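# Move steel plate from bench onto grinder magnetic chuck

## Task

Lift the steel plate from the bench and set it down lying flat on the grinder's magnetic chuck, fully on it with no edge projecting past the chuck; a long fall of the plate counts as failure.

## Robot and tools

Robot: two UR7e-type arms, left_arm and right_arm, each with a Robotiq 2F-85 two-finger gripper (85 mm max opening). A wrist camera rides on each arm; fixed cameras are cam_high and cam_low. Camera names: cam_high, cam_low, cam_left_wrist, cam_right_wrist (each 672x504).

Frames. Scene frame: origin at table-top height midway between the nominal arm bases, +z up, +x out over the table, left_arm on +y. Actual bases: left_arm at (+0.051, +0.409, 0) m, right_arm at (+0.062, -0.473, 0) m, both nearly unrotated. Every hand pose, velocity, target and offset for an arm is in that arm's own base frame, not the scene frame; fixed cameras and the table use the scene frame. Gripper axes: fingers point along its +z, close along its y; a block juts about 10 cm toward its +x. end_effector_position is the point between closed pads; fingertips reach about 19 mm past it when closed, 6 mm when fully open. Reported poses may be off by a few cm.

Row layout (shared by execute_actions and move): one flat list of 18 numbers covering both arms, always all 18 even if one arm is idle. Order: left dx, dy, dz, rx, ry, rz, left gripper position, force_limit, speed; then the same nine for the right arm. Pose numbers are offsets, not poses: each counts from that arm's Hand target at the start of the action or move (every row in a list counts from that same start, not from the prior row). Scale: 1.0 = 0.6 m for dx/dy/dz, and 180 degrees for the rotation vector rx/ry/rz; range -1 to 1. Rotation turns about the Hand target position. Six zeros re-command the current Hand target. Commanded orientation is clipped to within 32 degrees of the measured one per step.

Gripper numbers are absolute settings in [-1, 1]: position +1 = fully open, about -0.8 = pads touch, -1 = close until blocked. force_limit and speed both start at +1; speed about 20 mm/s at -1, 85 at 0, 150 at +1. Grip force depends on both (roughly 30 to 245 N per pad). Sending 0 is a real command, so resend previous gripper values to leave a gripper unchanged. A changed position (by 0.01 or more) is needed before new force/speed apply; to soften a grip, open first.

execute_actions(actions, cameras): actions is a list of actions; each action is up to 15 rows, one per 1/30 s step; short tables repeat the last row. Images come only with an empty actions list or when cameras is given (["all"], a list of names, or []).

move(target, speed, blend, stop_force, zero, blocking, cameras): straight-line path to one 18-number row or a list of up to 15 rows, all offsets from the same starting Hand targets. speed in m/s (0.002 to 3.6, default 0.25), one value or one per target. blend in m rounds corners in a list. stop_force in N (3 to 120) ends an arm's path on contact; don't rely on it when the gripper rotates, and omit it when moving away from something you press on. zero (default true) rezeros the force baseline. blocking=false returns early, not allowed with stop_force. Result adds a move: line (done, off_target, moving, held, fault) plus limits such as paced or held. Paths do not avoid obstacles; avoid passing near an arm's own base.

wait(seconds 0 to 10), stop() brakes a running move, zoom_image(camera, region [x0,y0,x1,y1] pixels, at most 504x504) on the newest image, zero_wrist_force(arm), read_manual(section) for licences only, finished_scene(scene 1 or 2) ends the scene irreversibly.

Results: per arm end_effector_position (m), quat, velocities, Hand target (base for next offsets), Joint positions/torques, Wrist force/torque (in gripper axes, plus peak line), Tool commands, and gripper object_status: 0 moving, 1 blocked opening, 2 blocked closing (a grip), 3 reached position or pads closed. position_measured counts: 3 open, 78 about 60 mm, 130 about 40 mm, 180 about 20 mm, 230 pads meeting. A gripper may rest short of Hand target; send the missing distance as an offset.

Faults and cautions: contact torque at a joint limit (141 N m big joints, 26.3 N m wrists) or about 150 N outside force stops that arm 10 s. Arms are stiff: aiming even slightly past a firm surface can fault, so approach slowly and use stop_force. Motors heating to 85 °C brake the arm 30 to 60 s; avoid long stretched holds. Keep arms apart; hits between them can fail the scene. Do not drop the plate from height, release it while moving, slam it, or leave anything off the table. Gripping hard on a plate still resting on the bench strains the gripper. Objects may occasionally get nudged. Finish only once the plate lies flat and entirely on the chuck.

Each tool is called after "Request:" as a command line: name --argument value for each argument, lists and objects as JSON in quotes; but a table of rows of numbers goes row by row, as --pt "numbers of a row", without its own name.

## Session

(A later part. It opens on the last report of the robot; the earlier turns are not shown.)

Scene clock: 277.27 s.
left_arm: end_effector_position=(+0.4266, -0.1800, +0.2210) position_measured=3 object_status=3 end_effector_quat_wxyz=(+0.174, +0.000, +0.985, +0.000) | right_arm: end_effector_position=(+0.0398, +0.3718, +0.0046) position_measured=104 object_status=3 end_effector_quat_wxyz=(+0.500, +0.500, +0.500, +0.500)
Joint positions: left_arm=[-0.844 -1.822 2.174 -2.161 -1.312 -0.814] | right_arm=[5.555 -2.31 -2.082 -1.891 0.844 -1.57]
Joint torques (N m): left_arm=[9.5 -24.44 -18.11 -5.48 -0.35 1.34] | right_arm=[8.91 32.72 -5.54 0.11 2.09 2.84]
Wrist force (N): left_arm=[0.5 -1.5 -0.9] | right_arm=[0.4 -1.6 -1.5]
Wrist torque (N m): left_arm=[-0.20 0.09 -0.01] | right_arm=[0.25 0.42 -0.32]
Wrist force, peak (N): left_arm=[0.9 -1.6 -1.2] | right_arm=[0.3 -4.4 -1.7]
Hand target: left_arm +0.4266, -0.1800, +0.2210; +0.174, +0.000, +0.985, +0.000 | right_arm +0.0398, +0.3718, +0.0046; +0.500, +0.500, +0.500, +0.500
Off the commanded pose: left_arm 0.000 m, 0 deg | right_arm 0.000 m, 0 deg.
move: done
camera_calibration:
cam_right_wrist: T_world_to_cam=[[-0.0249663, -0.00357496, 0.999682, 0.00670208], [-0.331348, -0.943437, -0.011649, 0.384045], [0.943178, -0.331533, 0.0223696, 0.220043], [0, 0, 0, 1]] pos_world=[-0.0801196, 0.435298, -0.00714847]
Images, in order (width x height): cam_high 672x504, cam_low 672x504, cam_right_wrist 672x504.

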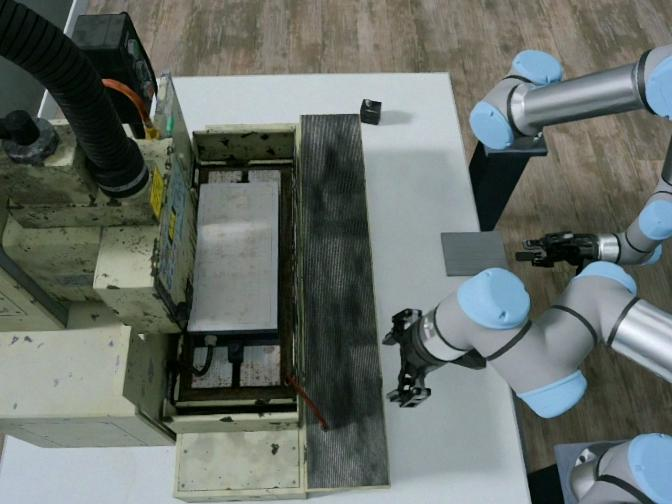

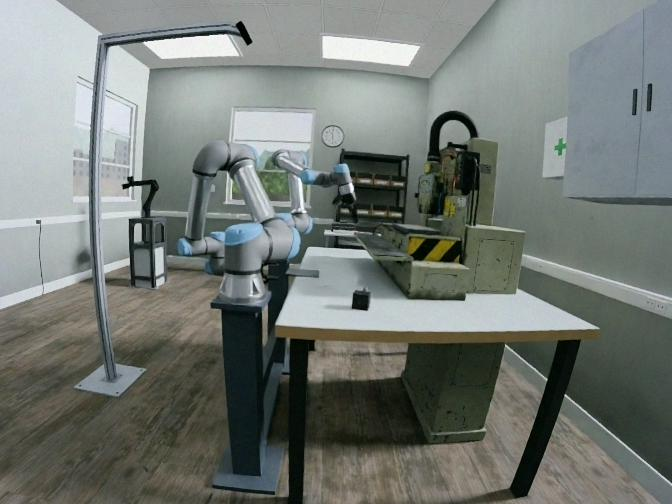

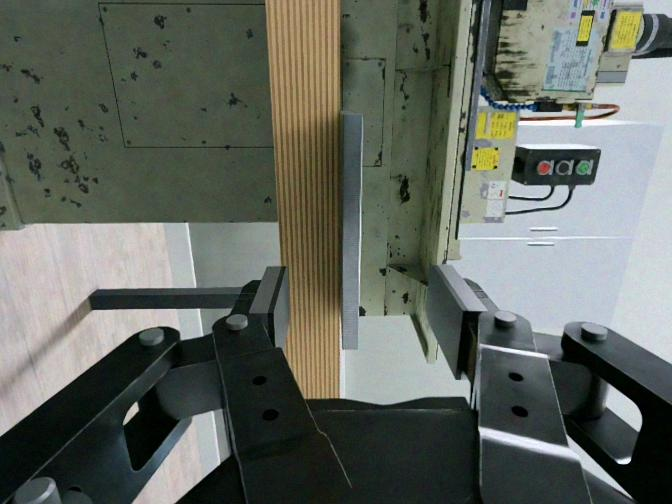

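Request:
move --target '[0,0,0,0,0,0,1,1,1,0.132,0.005,0.001,0,0,0,0.2,1,1]' --speed 0.08 --stop_force 12 --cameras '["cam_right_wrist"]'

Request:
move --target '[0,0,0,0,0,0,1,1,1,0,0,0,0,0,0,-1,0.7,-1]' --cameras '["cam_right_wrist"]'

Scene clock: 288.53 s.
left_arm: end_effector_position=(+0.4266, -0.1800, +0.2210) position_measured=3 object_status=3 end_effector_quat_wxyz=(+0.174, +0.000, +0.985, +0.000) | right_arm: end_effector_position=(+0.1190, +0.3747, +0.0052) position_measured=104 object_status=3 end_effector_quat_wxyz=(+0.500, +0.500, +0.500, +0.500)
Joint positions: left_arm=[-0.844 -1.822 2.174 -2.161 -1.312 -0.814] | right_arm=[5.405 -2.283 -2.174 -1.827 0.694 -1.57]
Joint torques (N m): left_arm=[9.59 -24.91 -18.23 -5.33 -0.37 1.52] | right_arm=[12.82 27.71 13.76 -3.12 0.34 -0.92]
Wrist force (N): left_arm=[0.8 -1.6 -0.9] | right_arm=[0.5 -1.8 -1.9]
Wrist torque (N m): left_arm=[-0.20 0.05 -0.01] | right_arm=[0.24 0.40 -0.35]
Wrist force, peak (N): left_arm=[0.5 -1.8 -1.2] | right_arm=[0.2 -1.8 -3.0]
Hand target: left_arm +0.4266, -0.1800, +0.2210; +0.174, +0.000, +0.985, +0.000 | right_arm +0.1190, +0.3748, +0.0052; +0.500, +0.500, +0.500, +0.500
Off the commanded pose: left_arm 0.000 m, 0 deg | right_arm 0.000 m, 0 deg.
move: done
camera_calibration:
cam_right_wrist: T_world_to_cam=[[-0.0249663, -0.00357496, 0.999682, 0.00818993], [-0.331348, -0.943437, -0.011649, 0.41303], [0.943178, -0.331533, 0.0223696, 0.146293], [0, 0, 0, 1]] pos_world=[-0.000919641, 0.438198, -0.00664847]
Images, in order (width x height): cam_right_wrist 672x504.

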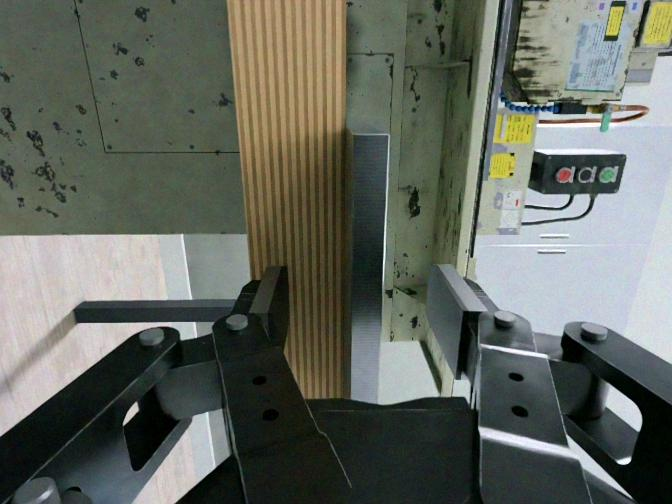

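Scene clock: 291.00 s.
left_arm: end_effector_position=(+0.4266, -0.1800, +0.2210) position_measured=3 object_status=3 end_effector_quat_wxyz=(+0.174, +0.000, +0.985, +0.000) | right_arm: end_effector_position=(+0.1172, +0.3764, +0.0035) position_measured=211 object_status=0 end_effector_quat_wxyz=(+0.496, +0.504, +0.500, +0.501)
Joint positions: left_arm=[-0.844 -1.822 2.174 -2.161 -1.312 -0.814] | right_arm=[5.407 -2.282 -2.173 -1.817 0.694 -1.57]
Joint torques (N m): left_arm=[10.15 -26.01 -17.47 -5.29 -0.31 1.84] | right_arm=[-6.57 29.66 1.57 4.46 -0.22 -0.03]
Wrist force (N): left_arm=[0.6 -1.6 -1.0] | right_arm=[0.4 56.1 -53.1]
Wrist torque (N m): left_arm=[-0.20 0.09 -0.01] | right_arm=[-0.66 0.42 -0.75]
Wrist force, peak (N): left_arm=[0.6 -1.8 -1.3] | right_arm=[-5.6 -42.1 -125.8]
Hand target: left_arm +0.4266, -0.1800, +0.2210; +0.174, +0.000, +0.985, +0.000 | right_arm +0.1172, +0.3764, +0.0035; +0.496, +0.504, +0.500, +0.501 (not the last commanded pose)
Tool commands: left_gripper/position=+1.0 left_gripper/force_limit=+1.0 left_gripper/speed=+1.0 right_gripper/position=-1.0 right_gripper/force_limit=+0.701961 right_gripper/speed=-1.0
Off the commanded pose: left_arm 0.000 m, 0 deg | right_arm 0.003 m, 1 deg.
FORCE FAULT: contact force on the right arm reached its limit, and that arm stopped. The contact can be on any part of that arm, not only on its tool. That arm's remaining commands of this call were not run. That arm is still stopped at the end of this call. That arm stays stopped for about 9 more seconds. Until then a move that you send moves the other arm only, and its call returns only when the move has ended. Once the stop has ended, the next robot result says so. If the stop ends while you think or write, that arm runs what you send next, counted from a new Hand target: where the arm stands when the stop ends. While its stop runs, that arm takes no new command, but its gripper still runs the gripper command that each later call begins with. Until it ends, the stop uses up actions while you think or wait. An arm that is not stopped still takes commands.
move: fault (right_arm)
camera_calibration:
cam_right_wrist: T_world_to_cam=[[-0.0173788, -0.012696, 0.999768, 0.0123372], [-0.329978, -0.943822, -0.0177215, 0.413918], [0.943829, -0.33021, 0.0122131, 0.148051], [0, 0, 0, 1]] pos_world=[-0.00293661, 0.43971, -0.00680731]
Images, in order (width x height): cam_right_wrist 672x504.

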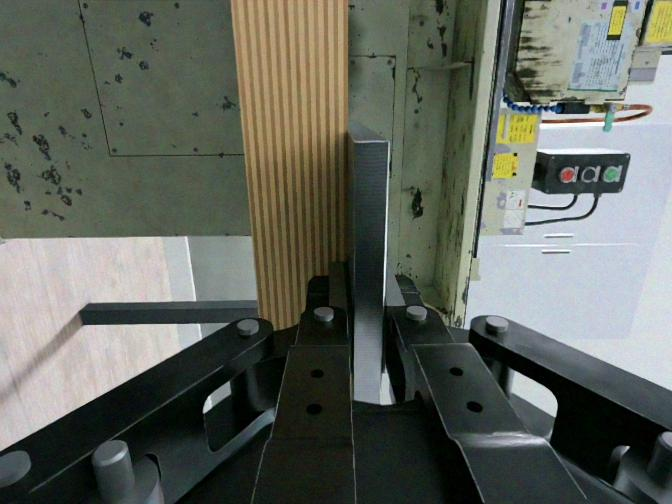

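Request:
move --target '[0,0,0,0,0,0,1,1,1,0,0,0,0,0,0,0.2,1,0]'

Request:
wait --seconds 8 --cameras '["cam_right_wrist","cam_high"]'

Scene clock: 296.23 s.
left_arm: end_effector_position=(+0.4266, -0.1800, +0.2210) position_measured=3 object_status=3 end_effector_quat_wxyz=(+0.174, +0.000, +0.985, +0.000) | right_arm: end_effector_position=(+0.1171, +0.3764, +0.0033) position_measured=104 object_status=0 end_effector_quat_wxyz=(+0.495, +0.504, +0.499, +0.501)
Joint positions: left_arm=[-0.844 -1.822 2.174 -2.161 -1.312 -0.814] | right_arm=[5.407 -2.282 -2.173 -1.816 0.694 -1.57]
Joint torques (N m): left_arm=[9.21 -23.92 -18.54 -5.44 0 1.71] | right_arm=[-6.44 29.18 1.61 0.44 -0.1 -0.04]
Wrist force (N): left_arm=[0.7 -1.5 -0.9] | right_arm=[0.5 1.0 -2.1]
Wrist torque (N m): left_arm=[-0.20 0.07 -0.02] | right_arm=[0.66 0.39 -0.34]
Wrist force, peak (N): left_arm=[0.7 -1.6 -1.3] | right_arm=[0.2 56.1 -52.9]
Hand target: left_arm +0.4266, -0.1800, +0.2210; +0.174, +0.000, +0.985, +0.000 | right_arm +0.1171, +0.3764, +0.0033; +0.495, +0.504, +0.499, +0.501
Tool commands: left_gripper/position=+1.0 left_gripper/force_limit=+1.0 left_gripper/speed=+1.0 right_gripper/position=+0.2 right_gripper/force_limit=+1.0 right_gripper/speed=+0.003922
Off the commanded pose: left_arm 0.000 m, 0 deg.
FORCE FAULT, CONTINUED: the right arm was still stopped when this call began, by the force fault that an earlier result reported. Since the last result the stop counts as 8 of the actions that you can send in this scene. That arm ran no command of this call; its gripper ran only the gripper command that the call began with. That arm is still stopped at the end of this call. That arm stays stopped for about 4 more seconds. If the stop ends while you think or write, that arm runs what you send next, counted from a new Hand target: where the arm stands when the stop ends. While its stop runs, that arm takes no new command, but its gripper still runs the gripper command that each later call begins with.
move: done (left_arm), not run (right_arm; its earlier fault stop)

Scene clock: 304.23 s.
left_arm: end_effector_position=(+0.4266, -0.1800, +0.2210) position_measured=3 object_status=3 end_effector_quat_wxyz=(+0.174, +0.000, +0.985, +0.000) | right_arm: end_effector_position=(+0.1171, +0.3764, +0.0033) position_measured=104 object_status=3 end_effector_quat_wxyz=(+0.495, +0.504, +0.499, +0.501)
Joint positions: left_arm=[-0.844 -1.822 2.174 -2.161 -1.312 -0.814] | right_arm=[5.407 -2.282 -2.173 -1.816 0.694 -1.57]
Joint torques (N m): left_arm=[8.61 -23.24 -17.73 -5.35 -0.39 1.5] | right_arm=[-6.76 29.77 2.64 0.4 0.01 0.01]
Wrist force (N): left_arm=[0.6 -1.1 -1.1] | right_arm=[0.3 0.9 -2.1]
Wrist torque (N m): left_arm=[-0.13 0.07 -0.02] | right_arm=[0.66 0.42 -0.33]
Wrist force, peak (N): left_arm=[0.9 -1.7 -1.2] | right_arm=[0.4 0.8 -2.2]
Hand target: left_arm +0.4266, -0.1800, +0.2210; +0.174, +0.000, +0.985, +0.000 | right_arm +0.1171, +0.3764, +0.0033; +0.495, +0.504, +0.499, +0.501
Tool commands: left_gripper/position=+1.0 left_gripper/force_limit=+1.0 left_gripper/speed=+1.0 right_gripper/position=+0.2 right_gripper/force_limit=+1.0 right_gripper/speed=+0.003922
Off the commanded pose: left_arm 0.000 m, 0 deg.
FORCE FAULT, CONTINUED: the right arm's stop, for the force fault that an earlier result reported, is over. The rest of the stop counts as 8 of the actions that you can send in this scene. That arm's target is now where it stood when the stop ended, not its last command. That arm accepts commands again.
wait: 8.00 s; at rest by 0.17 s
camera_calibration:
cam_right_wrist: T_world_to_cam=[[-0.0167335, -0.0135638, 0.999768, 0.0127184], [-0.329988, -0.943807, -0.0183277, 0.414003], [0.943837, -0.330218, 0.0113173, 0.148084], [0, 0, 0, 1]] pos_world=[-0.00293784, 0.439811, -0.00680366]
Images, in order (width x height): cam_high 672x504, cam_right_wrist 672x504.

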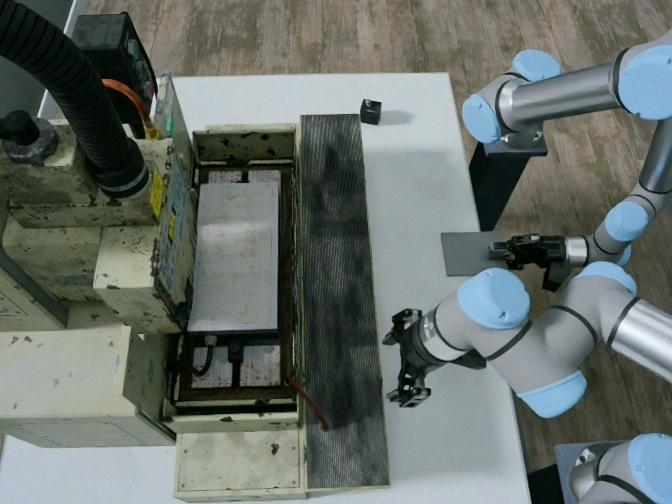

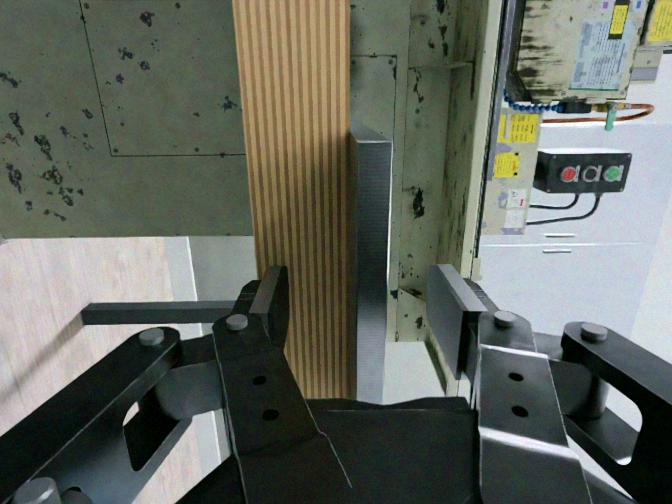

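Request:
zoom_image --camera "cam_right_wrist" --region '[220, 90, 480, 420]'

Request:
zoom_image --camera "cam_high" --region '[400, 200, 560, 320]'

Scaled by 1.527 from the camera's 672x504 image, which has a finer 960x720 frame.

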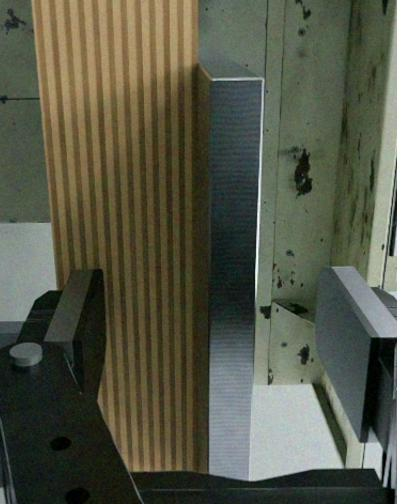

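Scaled by 3.150 from the camera's 672x504 image, which has a finer 960x720 frame.

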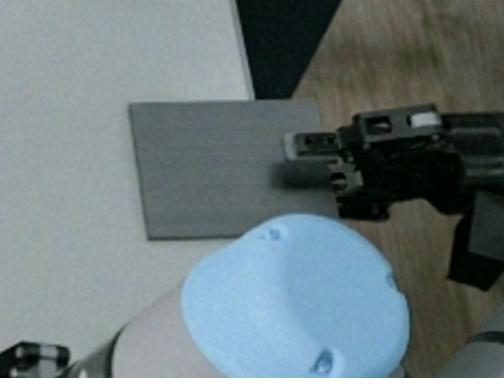

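Request:
move --target '[0,0,0,0,0,0,1,1,1,-0.0085,-0.0027,0.0015,-0.0035,-0.0022,0,0.2,1,0]' --speed 0.05

Request:
move --target '[0,0,0,0,0,0,1,1,1,0,0,0,0,0,0,-0.55,0,-1]' --cameras '["cam_right_wrist","cam_high"]'

Scene clock: 341.10 s.
left_arm: end_effector_position=(+0.4266, -0.1800, +0.2210) position_measured=3 object_status=3 end_effector_quat_wxyz=(+0.174, +0.000, +0.985, +0.000) | right_arm: end_effector_position=(+0.1119, +0.3748, +0.0043) position_measured=104 object_status=3 end_effector_quat_wxyz=(+0.500, +0.500, +0.501, +0.500)
Joint positions: left_arm=[-0.844 -1.822 2.174 -2.161 -1.312 -0.814] | right_arm=[5.42 -2.286 -2.168 -1.828 0.707 -1.572]
Joint torques (N m): left_arm=[9.35 -23.93 -19.04 -5.39 -0.39 1.3] | right_arm=[-8.08 33.32 9.01 -0.18 -0.79 -2.28]
Wrist force (N): left_arm=[0.6 -1.4 -0.9] | right_arm=[0.3 0.6 -1.9]
Wrist torque (N m): left_arm=[-0.18 0.07 -0.02] | right_arm=[0.61 0.43 -0.26]
Wrist force, peak (N): left_arm=[0.5 -1.8 -1.2] | right_arm=[0.5 1.0 -2.3]
Hand target: left_arm +0.4266, -0.1800, +0.2210; +0.174, +0.000, +0.985, +0.000 | right_arm +0.1120, +0.3748, +0.0042; +0.500, +0.500, +0.501, +0.500
Off the commanded pose: left_arm 0.000 m, 0 deg | right_arm 0.000 m, 0 deg.
move: done

Scene clock: 343.17 s.
left_arm: end_effector_position=(+0.4266, -0.1800, +0.2210) position_measured=3 object_status=3 end_effector_quat_wxyz=(+0.174, +0.000, +0.985, +0.000) | right_arm: end_effector_position=(+0.1120, +0.3748, +0.0042) position_measured=199 object_status=0 end_effector_quat_wxyz=(+0.500, +0.500, +0.501, +0.500)
Joint positions: left_arm=[-0.844 -1.822 2.174 -2.161 -1.312 -0.814] | right_arm=[5.42 -2.286 -2.168 -1.827 0.707 -1.572]
Joint torques (N m): left_arm=[9.84 -22.77 -18.34 -5.23 -0.45 1.61] | right_arm=[-11.9 43.48 -2.31 0.36 -2.45 2.56]
Wrist force (N): left_arm=[0.7 -1.5 -0.9] | right_arm=[0.3 1.0 -1.8]
Wrist torque (N m): left_arm=[-0.19 0.06 -0.02] | right_arm=[0.69 0.42 -0.26]
Wrist force, peak (N): left_arm=[0.6 -1.7 -1.2] | right_arm=[0.4 1.0 -2.1]
Hand target: left_arm +0.4266, -0.1800, +0.2210; +0.174, +0.000, +0.985, +0.000 | right_arm +0.1120, +0.3748, +0.0042; +0.500, +0.500, +0.501, +0.500
Off the commanded pose: left_arm 0.000 m, 0 deg | right_arm 0.000 m, 0 deg.
move: done
camera_calibration:
cam_right_wrist: T_world_to_cam=[[-0.0236087, -0.00250393, 0.999718, 0.00835062], [-0.329889, -0.943965, -0.0101547, 0.410819], [0.943724, -0.330036, 0.0214598, 0.152318], [0, 0, 0, 1]] pos_world=[-0.00802461, 0.43809, -0.00744523]
Images, in order (width x height): cam_high 672x504, cam_right_wrist 672x504.

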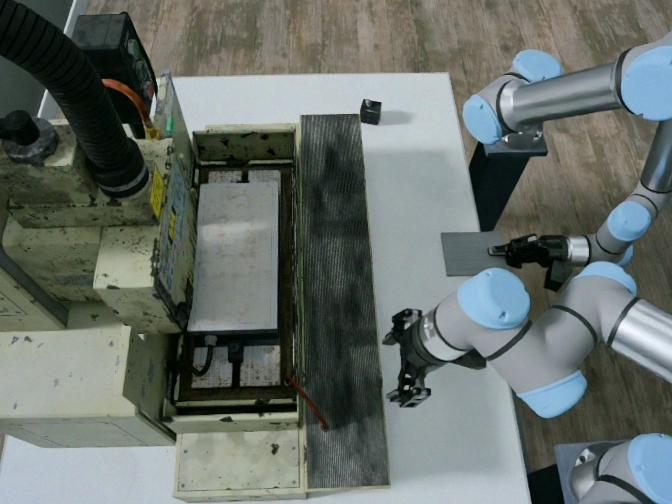

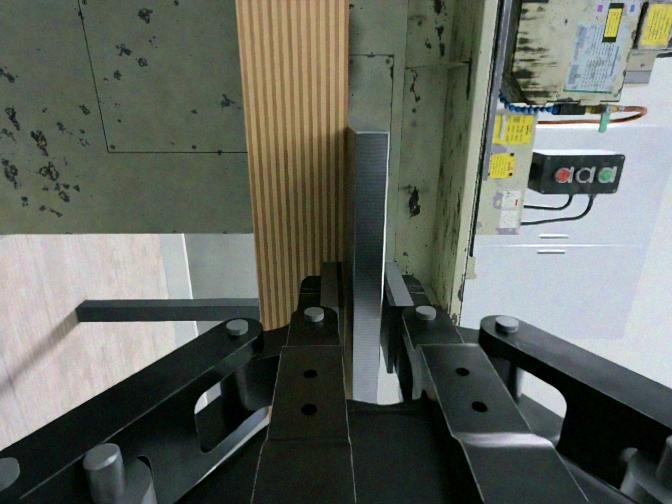

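Request:
zoom_image --camera "cam_right_wrist" --region '[290, 230, 450, 400]'

Request:
zoom_image --camera "cam_high" --region '[400, 200, 560, 320]'

Scaled by 2.965 from the camera's 672x504 image, which has a finer 960x720 frame.

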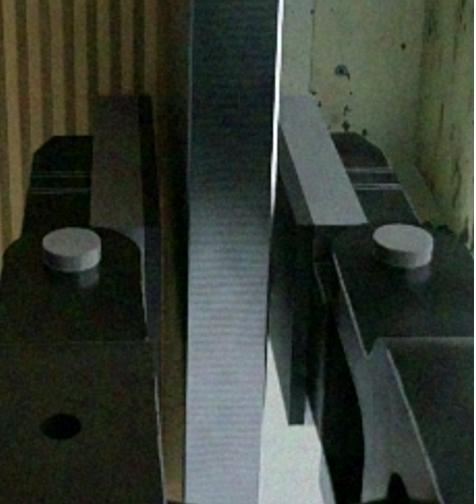

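Scaled by 3.150 from the camera's 672x504 image, which has a finer 960x720 frame.

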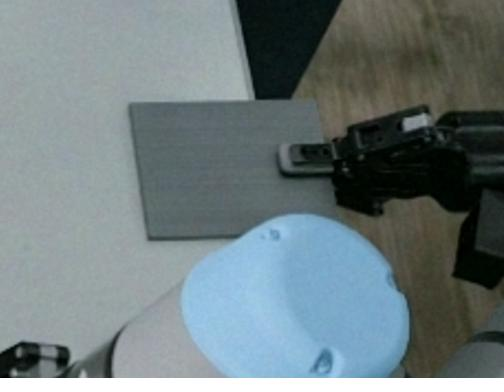

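Request:
move --target '[0,0,0,0,0,0,1,1,1,0,0,0,0,0,0,-1,0.5,-1]'

Scene clock: 348.40 s.
left_arm: end_effector_position=(+0.4266, -0.1800, +0.2210) position_measured=3 object_status=3 end_effector_quat_wxyz=(+0.174, +0.000, +0.985, +0.000) | right_arm: end_effector_position=(+0.1120, +0.3748, +0.0042) position_measured=211 object_status=0 end_effector_quat_wxyz=(+0.500, +0.500, +0.501, +0.500)
Joint positions: left_arm=[-0.844 -1.822 2.174 -2.161 -1.312 -0.814] | right_arm=[5.42 -2.286 -2.168 -1.827 0.707 -1.572]
Joint torques (N m): left_arm=[7.71 -24.9 -18.5 -5.51 -0.42 1.61] | right_arm=[-11.33 42.88 -1.9 0.06 -2.51 2.62]
Wrist force (N): left_arm=[0.9 -1.4 -0.7] | right_arm=[0.2 2.9 -4.7]
Wrist torque (N m): left_arm=[-0.17 0.02 -0.01] | right_arm=[0.79 0.43 0.07]
Wrist force, peak (N): left_arm=[1.0 -1.6 -1.1] | right_arm=[0.2 2.9 -5.1]
Hand target: left_arm +0.4266, -0.1800, +0.2210; +0.174, +0.000, +0.985, +0.000 | right_arm +0.1120, +0.3748, +0.0042; +0.500, +0.500, +0.501, +0.500
Off the commanded pose: left_arm 0.000 m, 0 deg | right_arm 0.000 m, 0 deg.
move: done

Request:
move --target '[0,0,0,0,0,0,1,1,1,-0.01,0,0.1,0,0,0,-1,0.5,-1]' --speed 0.06 --cameras '["cam_right_wrist","cam_high"]'

Scene clock: 352.80 s.
left_arm: end_effector_position=(+0.4266, -0.1800, +0.2210) position_measured=3 object_status=3 end_effector_quat_wxyz=(+0.174, +0.000, +0.985, +0.000) | right_arm: end_effector_position=(+0.1060, +0.3748, +0.0642) position_measured=211 object_status=2 end_effector_quat_wxyz=(+0.500, +0.500, +0.500, +0.500)
Joint positions: left_arm=[-0.844 -1.822 2.174 -2.161 -1.312 -0.814] | right_arm=[5.432 -2.126 -2.174 -1.981 0.719 -1.572]
Joint torques (N m): left_arm=[8.61 -24.17 -18.15 -5.17 -0.45 1.43] | right_arm=[2.5 28.96 16.36 -1.56 0.44 2.69]
Wrist force (N): left_arm=[0.6 -1.6 -1.2] | right_arm=[0.5 -8.2 -1.8]
Wrist torque (N m): left_arm=[-0.19 0.07 -0.01] | right_arm=[1.20 0.40 -0.29]
Wrist force, peak (N): left_arm=[0.8 -1.8 -1.0] | right_arm=[0.5 -10.1 -2.5]
Hand target: left_arm +0.4266, -0.1800, +0.2210; +0.174, +0.000, +0.985, +0.000 | right_arm +0.1060, +0.3748, +0.0642; +0.500, +0.500, +0.501, +0.500
Off the commanded pose: left_arm 0.000 m, 0 deg | right_arm 0.000 m, 0 deg.
move: done
camera_calibration:
cam_right_wrist: T_world_to_cam=[[-0.0235483, -0.00263173, 0.999719, -0.0517177], [-0.329888, -0.943964, -0.0102554, 0.409454], [0.943726, -0.330037, 0.0213605, 0.156699], [0, 0, 0, 1]] pos_world=[-0.0140247, 0.43809, 0.0525552]
Images, in order (width x height): cam_high 672x504, cam_right_wrist 672x504.

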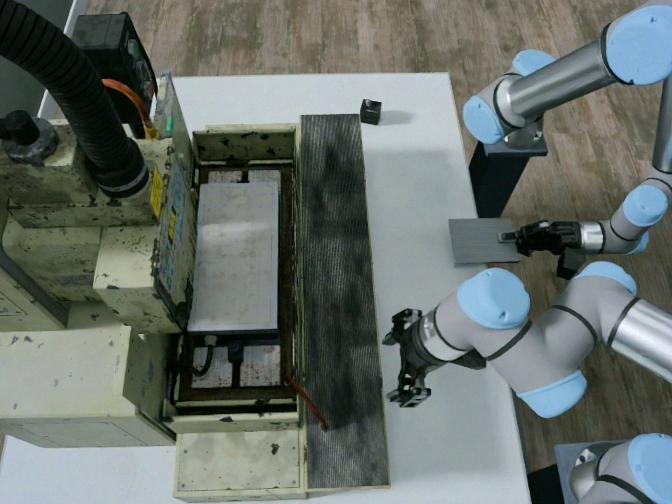

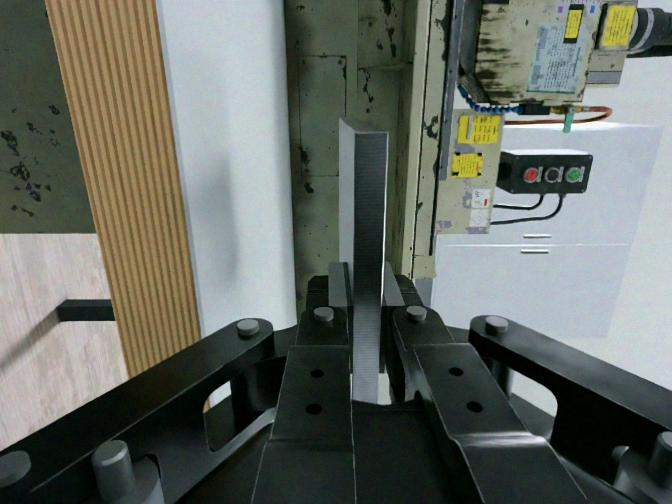

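Request:
move --target '[0.269,-0.35,0.275,0,0,0,1,1,1,0,0,0.44,0,0,0,-1,0.5,-1]' --speed 0.15 --cameras '["cam_left_wrist","cam_high","cam_right_wrist"]'

Scene clock: 367.63 s.
left_arm: end_effector_position=(+0.5879, -0.3900, +0.3860) position_measured=3 object_status=3 end_effector_quat_wxyz=(+0.174, +0.000, +0.985, +0.000) | right_arm: end_effector_position=(+0.1060, +0.3748, +0.3282) position_measured=211 object_status=2 end_effector_quat_wxyz=(+0.500, +0.500, +0.501, +0.500)
Joint positions: left_arm=[-0.874 -1.254 1.156 -1.702 -1.305 -0.844] | right_arm=[5.432 -1.624 -1.935 -2.723 0.719 -1.572]
Joint torques (N m): left_arm=[9.97 -38.44 -32.38 -4.58 -0.87 -0.48] | right_arm=[-3.72 20.74 16.9 -4.93 -0.38 2.55]
Wrist force (N): left_arm=[0.6 -1.6 -1.0] | right_arm=[0.2 -8.4 -1.8]
Wrist torque (N m): left_arm=[-0.21 0.07 0.00] | right_arm=[1.18 0.44 -0.30]
Wrist force, peak (N): left_arm=[-1.1 -2.7 -1.4] | right_arm=[0.5 -10.9 -2.0]
Hand target: left_arm +0.5880, -0.3900, +0.3860; +0.174, +0.000, +0.985, +0.000 | right_arm +0.1060, +0.3748, +0.3282; +0.500, +0.500, +0.501, +0.500
Off the commanded pose: left_arm 0.000 m, 0 deg | right_arm 0.000 m, 0 deg.
move: done
camera_calibration:
cam_left_wrist: T_world_to_cam=[[0.00963432, 0.999953, 0.000536304, 0.394032], [0.7617, -0.00768628, 0.647884, -0.68101], [0.647858, -0.00583343, -0.761739, 0.0382162], [0, 0, 0, 1]] pos_world=[0.49017, -0.399025, 0.470115]
cam_right_wrist: T_world_to_cam=[[-0.0234541, -0.00266539, 0.999721, -0.315629], [-0.329889, -0.943964, -0.0102562, 0.412161], [0.943728, -0.330038, 0.0212606, 0.151092], [0, 0, 0, 1]] pos_world=[-0.0140249, 0.43809, 0.316556]
Images, in order (width x height): cam_high 672x504, cam_left_wrist 672x504, cam_right_wrist 672x504.

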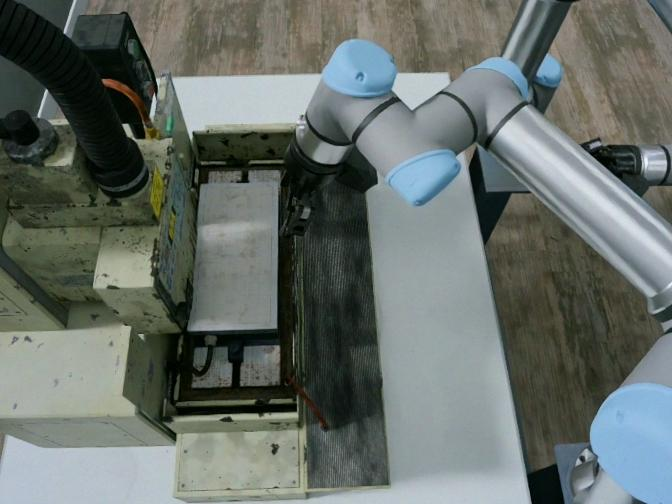

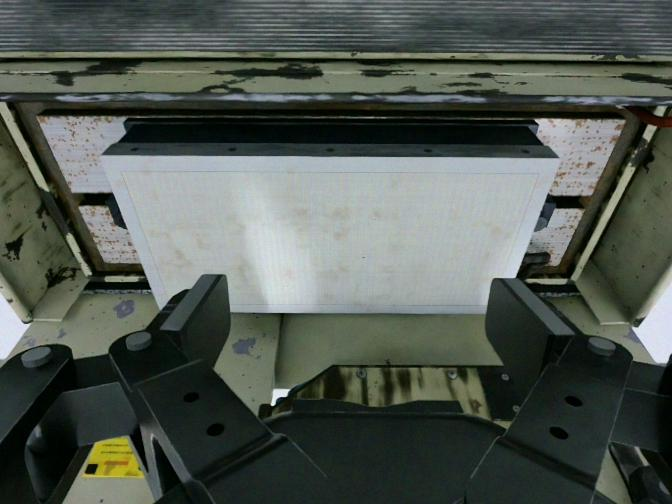

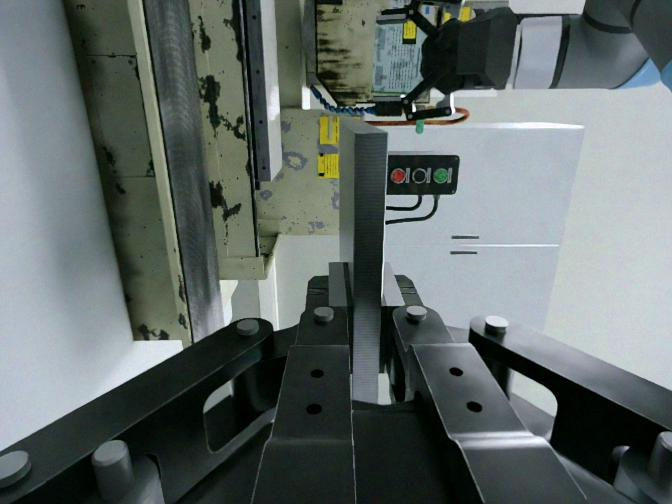

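Request:
zoom_image --camera "cam_left_wrist" --region '[80, 130, 330, 340]'

Request:
zoom_image --camera "cam_left_wrist" --region '[330, 130, 580, 340]'

Scaled by 2.016 from the camera's 672x504 image, which has a finer 960x720 frame.

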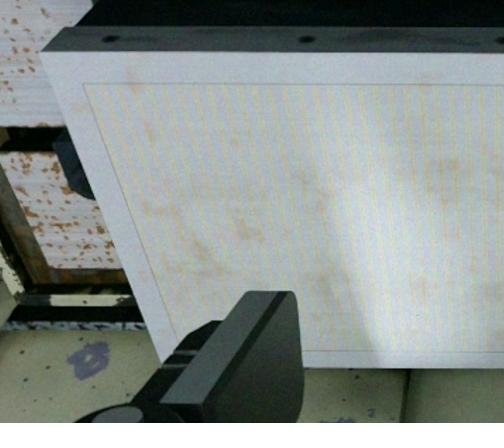

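Scaled by 2.016 from the camera's 672x504 image, which has a finer 960x720 frame.

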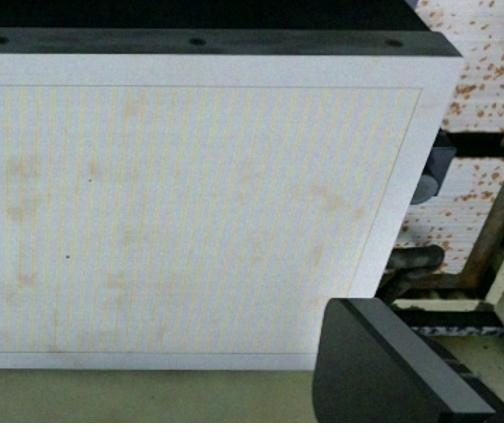

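Request:
move --target '[-0.25,0.75,0.05,0,0,0,1,1,1,0,0,0,0,0,0,-1,0.5,-1]' --speed 0.35

Request:
move --target '[0,0,0,0,0,0,1,1,1,0.948,-0.2247,0.028,-0.0867,0.0874,0.4922,-1,0.5,-1]' --speed 0.22 --cameras '["all"]'

Scene clock: 409.73 s.
left_arm: end_effector_position=(+0.4380, +0.0600, +0.4160) position_measured=3 object_status=3 end_effector_quat_wxyz=(+0.174, -0.001, +0.985, +0.000) | right_arm: end_effector_position=(+0.1060, +0.3748, +0.3282) position_measured=211 object_status=2 end_effector_quat_wxyz=(+0.500, +0.500, +0.501, +0.500)
Joint positions: left_arm=[-0.215 -1.936 1.77 -1.748 -1.498 -0.204] | right_arm=[5.432 -1.624 -1.935 -2.723 0.719 -1.572]
Joint torques (N m): left_arm=[10.66 -4.37 -25.88 -6.04 0.38 1.8] | right_arm=[12.21 16.5 24.21 -5.06 2.18 2.98]
Wrist force (N): left_arm=[0.8 -1.4 -0.5] | right_arm=[0.2 -8.4 -2.2]
Wrist torque (N m): left_arm=[-0.18 0.03 -0.02] | right_arm=[1.19 0.44 -0.30]
Wrist force, peak (N): left_arm=[-0.2 -4.6 -0.3] | right_arm=[0.4 -8.9 -1.9]
Hand target: left_arm +0.4380, +0.0600, +0.4160; +0.174, +0.000, +0.985, +0.000 | right_arm +0.1060, +0.3748, +0.3282; +0.500, +0.500, +0.501, +0.500
Off the commanded pose: left_arm 0.000 m, 0 deg | right_arm 0.000 m, 0 deg.
move: done

Scene clock: 413.77 s.
left_arm: end_effector_position=(+0.4380, +0.0600, +0.4160) position_measured=3 object_status=3 end_effector_quat_wxyz=(+0.174, +0.000, +0.985, +0.000) | right_arm: end_effector_position=(+0.6606, +0.2419, +0.3437) position_measured=211 object_status=2 end_effector_quat_wxyz=(+0.027, +0.026, +0.810, +0.585)
Joint positions: left_arm=[-0.215 -1.936 1.77 -1.748 -1.498 -0.203] | right_arm=[3.349 -2.4 -0.641 -4.109 -2.716 -2.406]
Joint torques (N m): left_arm=[10.72 -19.01 -19.66 -6.1 -0.84 1.48] | right_arm=[11.79 77.3 23.58 -0.11 -1.46 2.94]
Wrist force (N): left_arm=[0.5 -1.4 -0.6] | right_arm=[0.0 -8.0 2.5]
Wrist torque (N m): left_arm=[-0.17 0.08 -0.04] | right_arm=[1.09 0.39 -0.33]
Wrist force, peak (N): left_arm=[0.7 -1.7 -0.9] | right_arm=[0.3 -21.8 14.7]
Hand target: left_arm +0.4380, +0.0600, +0.4160; +0.174, +0.000, +0.985, +0.000 | right_arm +0.6606, +0.2420, +0.3438; +0.027, +0.025, +0.810, +0.585 (not the last commanded pose)
Off the commanded pose: left_arm 0.000 m, 0 deg | right_arm 0.014 m, 4 deg.
move: held (right_arm; a check stopped the path); limits=held
pose unreachable (right arm): on one or more control steps of this call, first in action 0 (counted from 0), this arm could not follow its commanded pose, so it was not sent that pose on those steps. It may still have moved: this result reports where it is.
cause: moving toward the commanded pose would bring two parts of the arm too close to each other (its gripper and another part of the arm, with joints 4 (wrist 1) to 6 (wrist 3) between them, 15 mm apart when it was first held).
camera_calibration:
cam_left_wrist: T_world_to_cam=[[0.00955801, 0.999954, 0.000472682, -0.0545613], [0.761651, -0.00758649, 0.647943, -0.582826], [0.647917, -0.00583303, -0.761688, 0.160763], [0, 0, 0, 1]] pos_world=[0.34027, 0.0510749, 0.500115]
cam_right_wrist: T_world_to_cam=[[0.010656, 0.290949, 0.956679, -0.397248], [0.916508, -0.385437, 0.107012, -0.528997], [0.399875, 0.875664, -0.270764, -0.248481], [0, 0, 0, 1]] pos_world=[0.588424, 0.129269, 0.369368]

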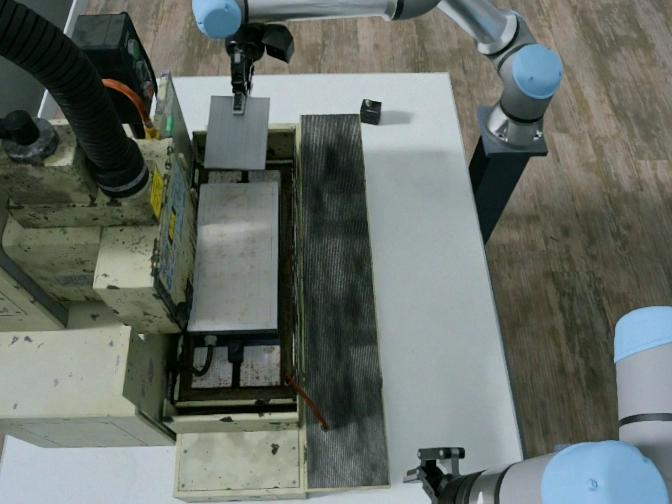

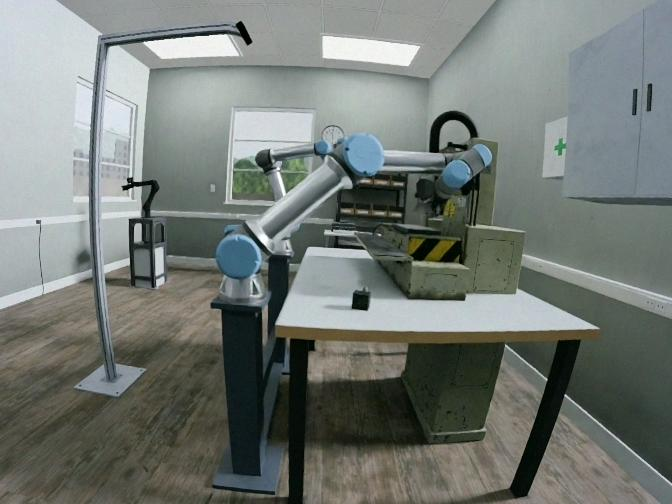

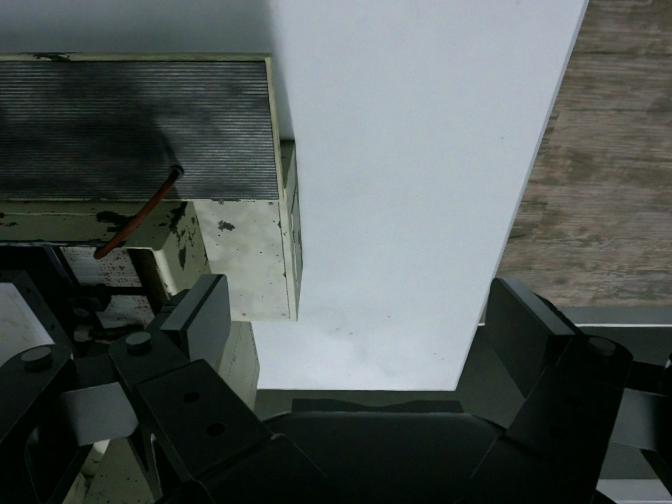

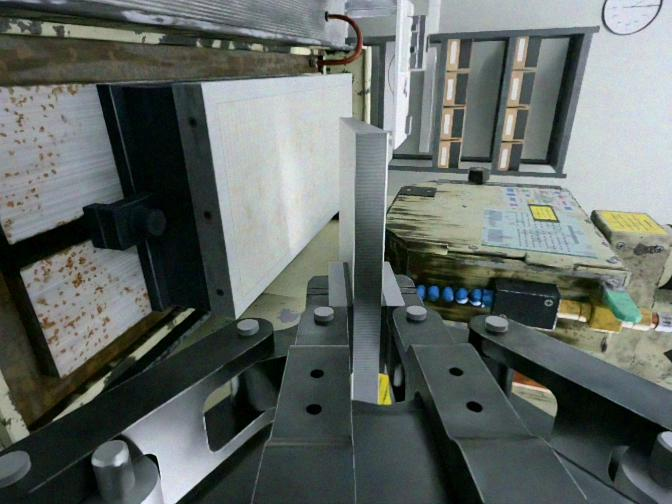

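Request:
move --target '[0,0,0,0,0,0,1,1,1,0.0117,0.1083,-0.075,0,0,0,-1,0.5,-1]' --speed 0.06 --cameras '["cam_high","cam_low","cam_right_wrist"]'

Scene clock: 424.77 s.
left_arm: end_effector_position=(+0.4380, +0.0600, +0.4160) position_measured=3 object_status=3 end_effector_quat_wxyz=(+0.174, +0.000, +0.985, +0.000) | right_arm: end_effector_position=(+0.6676, +0.3071, +0.2986) position_measured=211 object_status=2 end_effector_quat_wxyz=(+0.027, +0.026, +0.810, +0.585)
Joint positions: left_arm=[-0.215 -1.936 1.77 -1.748 -1.498 -0.203] | right_arm=[3.446 -2.395 -0.739 -3.875 -2.648 -2.25]
Joint torques (N m): left_arm=[10.12 -19.76 -18.72 -5.98 -0.91 1.08] | right_arm=[-11.74 76.3 35.07 -2.23 -5.89 -2.99]
Wrist force (N): left_arm=[0.9 -1.6 -0.7] | right_arm=[-0.1 -8.2 2.4]
Wrist torque (N m): left_arm=[-0.20 0.03 -0.03] | right_arm=[1.05 0.41 -0.28]
Wrist force, peak (N): left_arm=[0.7 -1.8 -0.8] | right_arm=[0.5 -8.3 4.8]
Hand target: left_arm +0.4380, +0.0600, +0.4160; +0.174, +0.000, +0.985, +0.000 | right_arm +0.6676, +0.3070, +0.2988; +0.027, +0.025, +0.810, +0.585
Off the commanded pose: left_arm 0.000 m, 0 deg | right_arm 0.000 m, 0 deg.
move: done
camera_calibration:
cam_right_wrist: T_world_to_cam=[[0.0108952, 0.29108, 0.956637, -0.373301], [0.916571, -0.385342, 0.106811, -0.505447], [0.399722, 0.875662, -0.270994, -0.320418], [0, 0, 0, 1]] pos_world=[0.595424, 0.194469, 0.324269]
Images, in order (width x height): cam_high 672x504, cam_low 672x504, cam_right_wrist 672x504.

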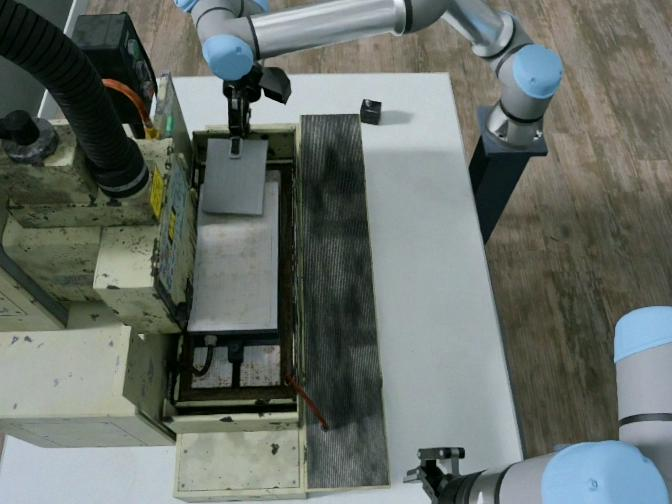

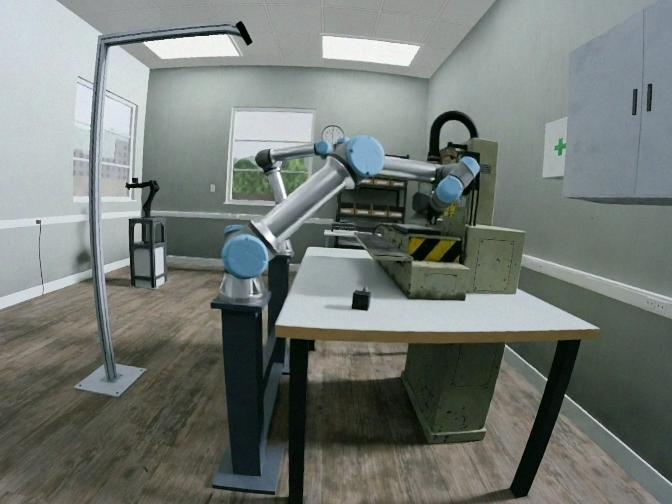

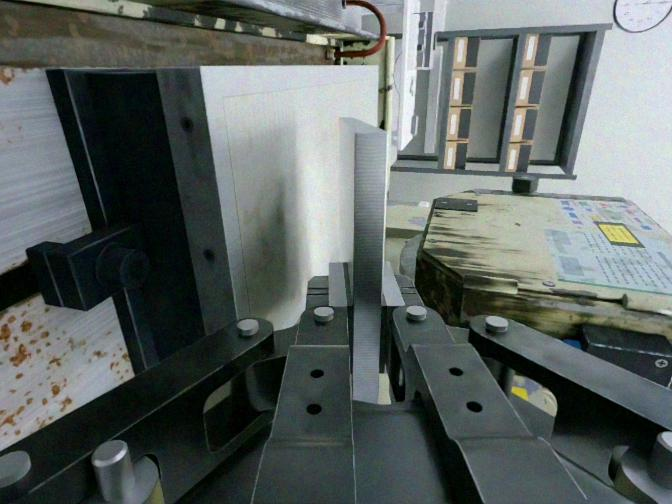

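Request:
move --target '[0,0,0,0,0,0,1,1,1,0.009,0,0,0,0,0.0225,-1,0.5,-1]' --speed 0.06

Request:
move --target '[0,0,0,0,0,0,1,1,1,0,0,-0.065,0,0,0,-1,0.5,-1]' --speed 0.015 --stop_force 6 --cameras '["cam_high","cam_right_wrist"]'

Scene clock: 432.70 s.
left_arm: end_effector_position=(+0.4380, +0.0600, +0.4160) position_measured=3 object_status=3 end_effector_quat_wxyz=(+0.174, +0.000, +0.985, +0.000) | right_arm: end_effector_position=(+0.6731, +0.3069, +0.2988) position_measured=211 object_status=2 end_effector_quat_wxyz=(+0.007, -0.003, +0.811, +0.586)
Joint positions: left_arm=[-0.215 -1.936 1.77 -1.748 -1.498 -0.203] | right_arm=[3.434 -2.516 -0.536 -4.072 -2.707 -2.379]
Joint torques (N m): left_arm=[9.44 -19.83 -20.68 -6.07 -0.67 1.21] | right_arm=[-1.15 79.09 17.54 0.18 -1.27 3.33]
Wrist force (N): left_arm=[0.7 -1.5 -0.4] | right_arm=[0.0 -8.1 2.7]
Wrist torque (N m): left_arm=[-0.19 0.05 -0.04] | right_arm=[1.07 0.40 -0.33]
Wrist force, peak (N): left_arm=[0.9 -1.5 -0.9] | right_arm=[-0.1 -8.9 2.7]
Hand target: left_arm +0.4380, +0.0600, +0.4160; +0.174, +0.000, +0.985, +0.000 | right_arm +0.6730, +0.3070, +0.2988; +0.007, -0.003, +0.811, +0.585
Off the commanded pose: left_arm 0.000 m, 0 deg | right_arm 0.000 m, 0 deg.
move: done

Scene clock: 435.10 s.
left_arm: end_effector_position=(+0.4380, +0.0600, +0.4160) position_measured=3 object_status=3 end_effector_quat_wxyz=(+0.174, +0.000, +0.985, +0.000) | right_arm: end_effector_position=(+0.6730, +0.3070, +0.2750) position_measured=211 object_status=2 end_effector_quat_wxyz=(+0.007, -0.003, +0.811, +0.585)
Joint positions: left_arm=[-0.215 -1.936 1.77 -1.748 -1.498 -0.203] | right_arm=[3.434 -2.511 -0.608 -4.007 -2.707 -2.38]
Joint torques (N m): left_arm=[9.16 -18.92 -20.54 -6.04 -0.6 1.15] | right_arm=[9.57 57.73 33.85 -1.84 -1.17 0.8]
Wrist force (N): left_arm=[0.8 -1.5 -0.5] | right_arm=[-0.9 -4.5 1.7]
Wrist torque (N m): left_arm=[-0.19 0.03 -0.04] | right_arm=[0.42 0.54 -0.09]
Wrist force, peak (N): left_arm=[1.0 -1.7 -0.7] | right_arm=[-0.2 -8.5 2.6]
Hand target: left_arm +0.4380, +0.0600, +0.4160; +0.174, +0.000, +0.985, +0.000 | right_arm +0.6730, +0.3070, +0.2749; +0.007, -0.003, +0.811, +0.585 (not the last commanded pose)
Off the commanded pose: left_arm 0.000 m, 0 deg | right_arm 0.015 m, 0 deg.
move: contact (right_arm)
camera_calibration:
cam_right_wrist: T_world_to_cam=[[-0.0102723, 0.291006, 0.956666, -0.336448], [0.94147, -0.319558, 0.107315, -0.545044], [0.336939, 0.901775, -0.270691, -0.294772], [0, 0, 0, 1]] pos_world=[0.609007, 0.189553, 0.300568]
Images, in order (width x height): cam_high 672x504, cam_right_wrist 672x504.

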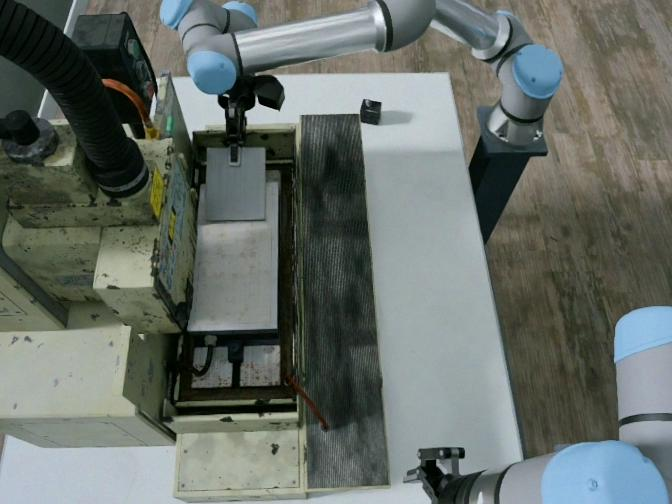

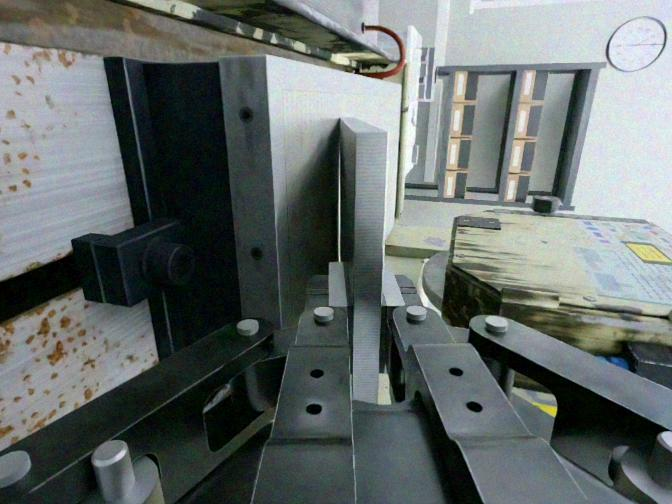

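Request:
move --target '[0,0,0,0,0,0,1,1,1,0,0,0,0,0,0,1,0.5,-1]' --cameras '["cam_high","cam_low","cam_right_wrist"]'

Scene clock: 443.27 s.
left_arm: end_effector_position=(+0.4380, +0.0600, +0.4160) position_measured=3 object_status=3 end_effector_quat_wxyz=(+0.174, +0.000, +0.985, +0.000) | right_arm: end_effector_position=(+0.6730, +0.3070, +0.2749) position_measured=3 object_status=3 end_effector_quat_wxyz=(+0.007, -0.003, +0.811, +0.585)
Joint positions: left_arm=[-0.215 -1.936 1.77 -1.748 -1.498 -0.203] | right_arm=[3.434 -2.511 -0.608 -4.006 -2.707 -2.38]
Joint torques (N m): left_arm=[9.42 -19.08 -20.31 -6 -0.72 0.53] | right_arm=[-11.69 71.33 23.26 -3.12 -1.07 0.86]
Wrist force (N): left_arm=[0.7 -1.5 -0.6] | right_arm=[-1.0 -4.5 1.2]
Wrist torque (N m): left_arm=[-0.20 0.05 -0.03] | right_arm=[0.29 0.55 -0.30]
Wrist force, peak (N): left_arm=[1.0 -1.6 -0.9] | right_arm=[-0.9 -5.3 1.8]
Hand target: left_arm +0.4380, +0.0600, +0.4160; +0.174, +0.000, +0.985, +0.000 | right_arm +0.6730, +0.3070, +0.2749; +0.007, -0.003, +0.811, +0.585
Off the commanded pose: left_arm 0.000 m, 0 deg | right_arm 0.000 m, 0 deg.
move: done
camera_calibration:
cam_right_wrist: T_world_to_cam=[[-0.0102723, 0.291006, 0.956666, -0.336448], [0.94147, -0.319558, 0.107315, -0.545044], [0.336939, 0.901775, -0.270691, -0.294772], [0, 0, 0, 1]] pos_world=[0.609007, 0.189553, 0.300568]
Images, in order (width x height): cam_high 672x504, cam_low 672x504, cam_right_wrist 672x504.

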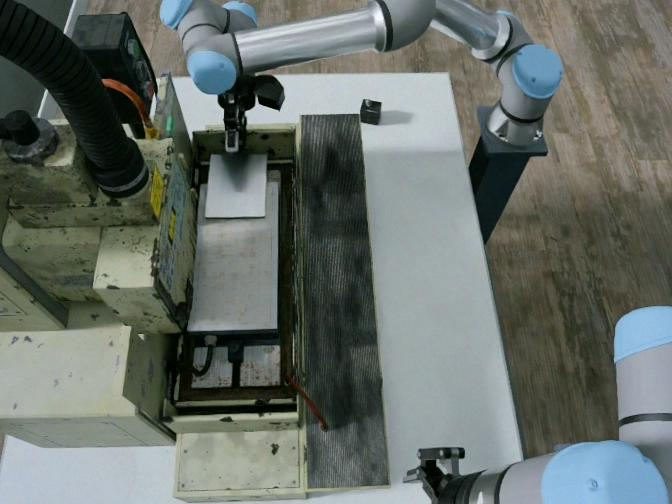

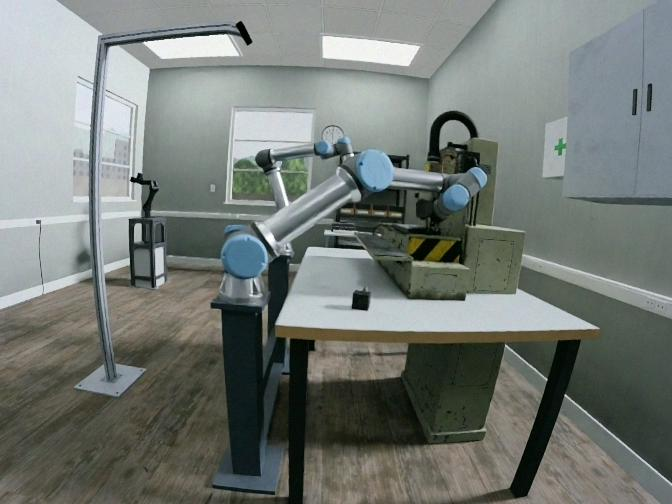

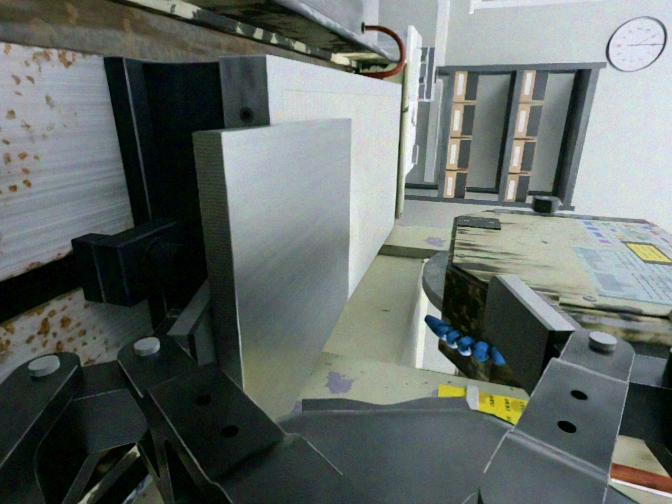

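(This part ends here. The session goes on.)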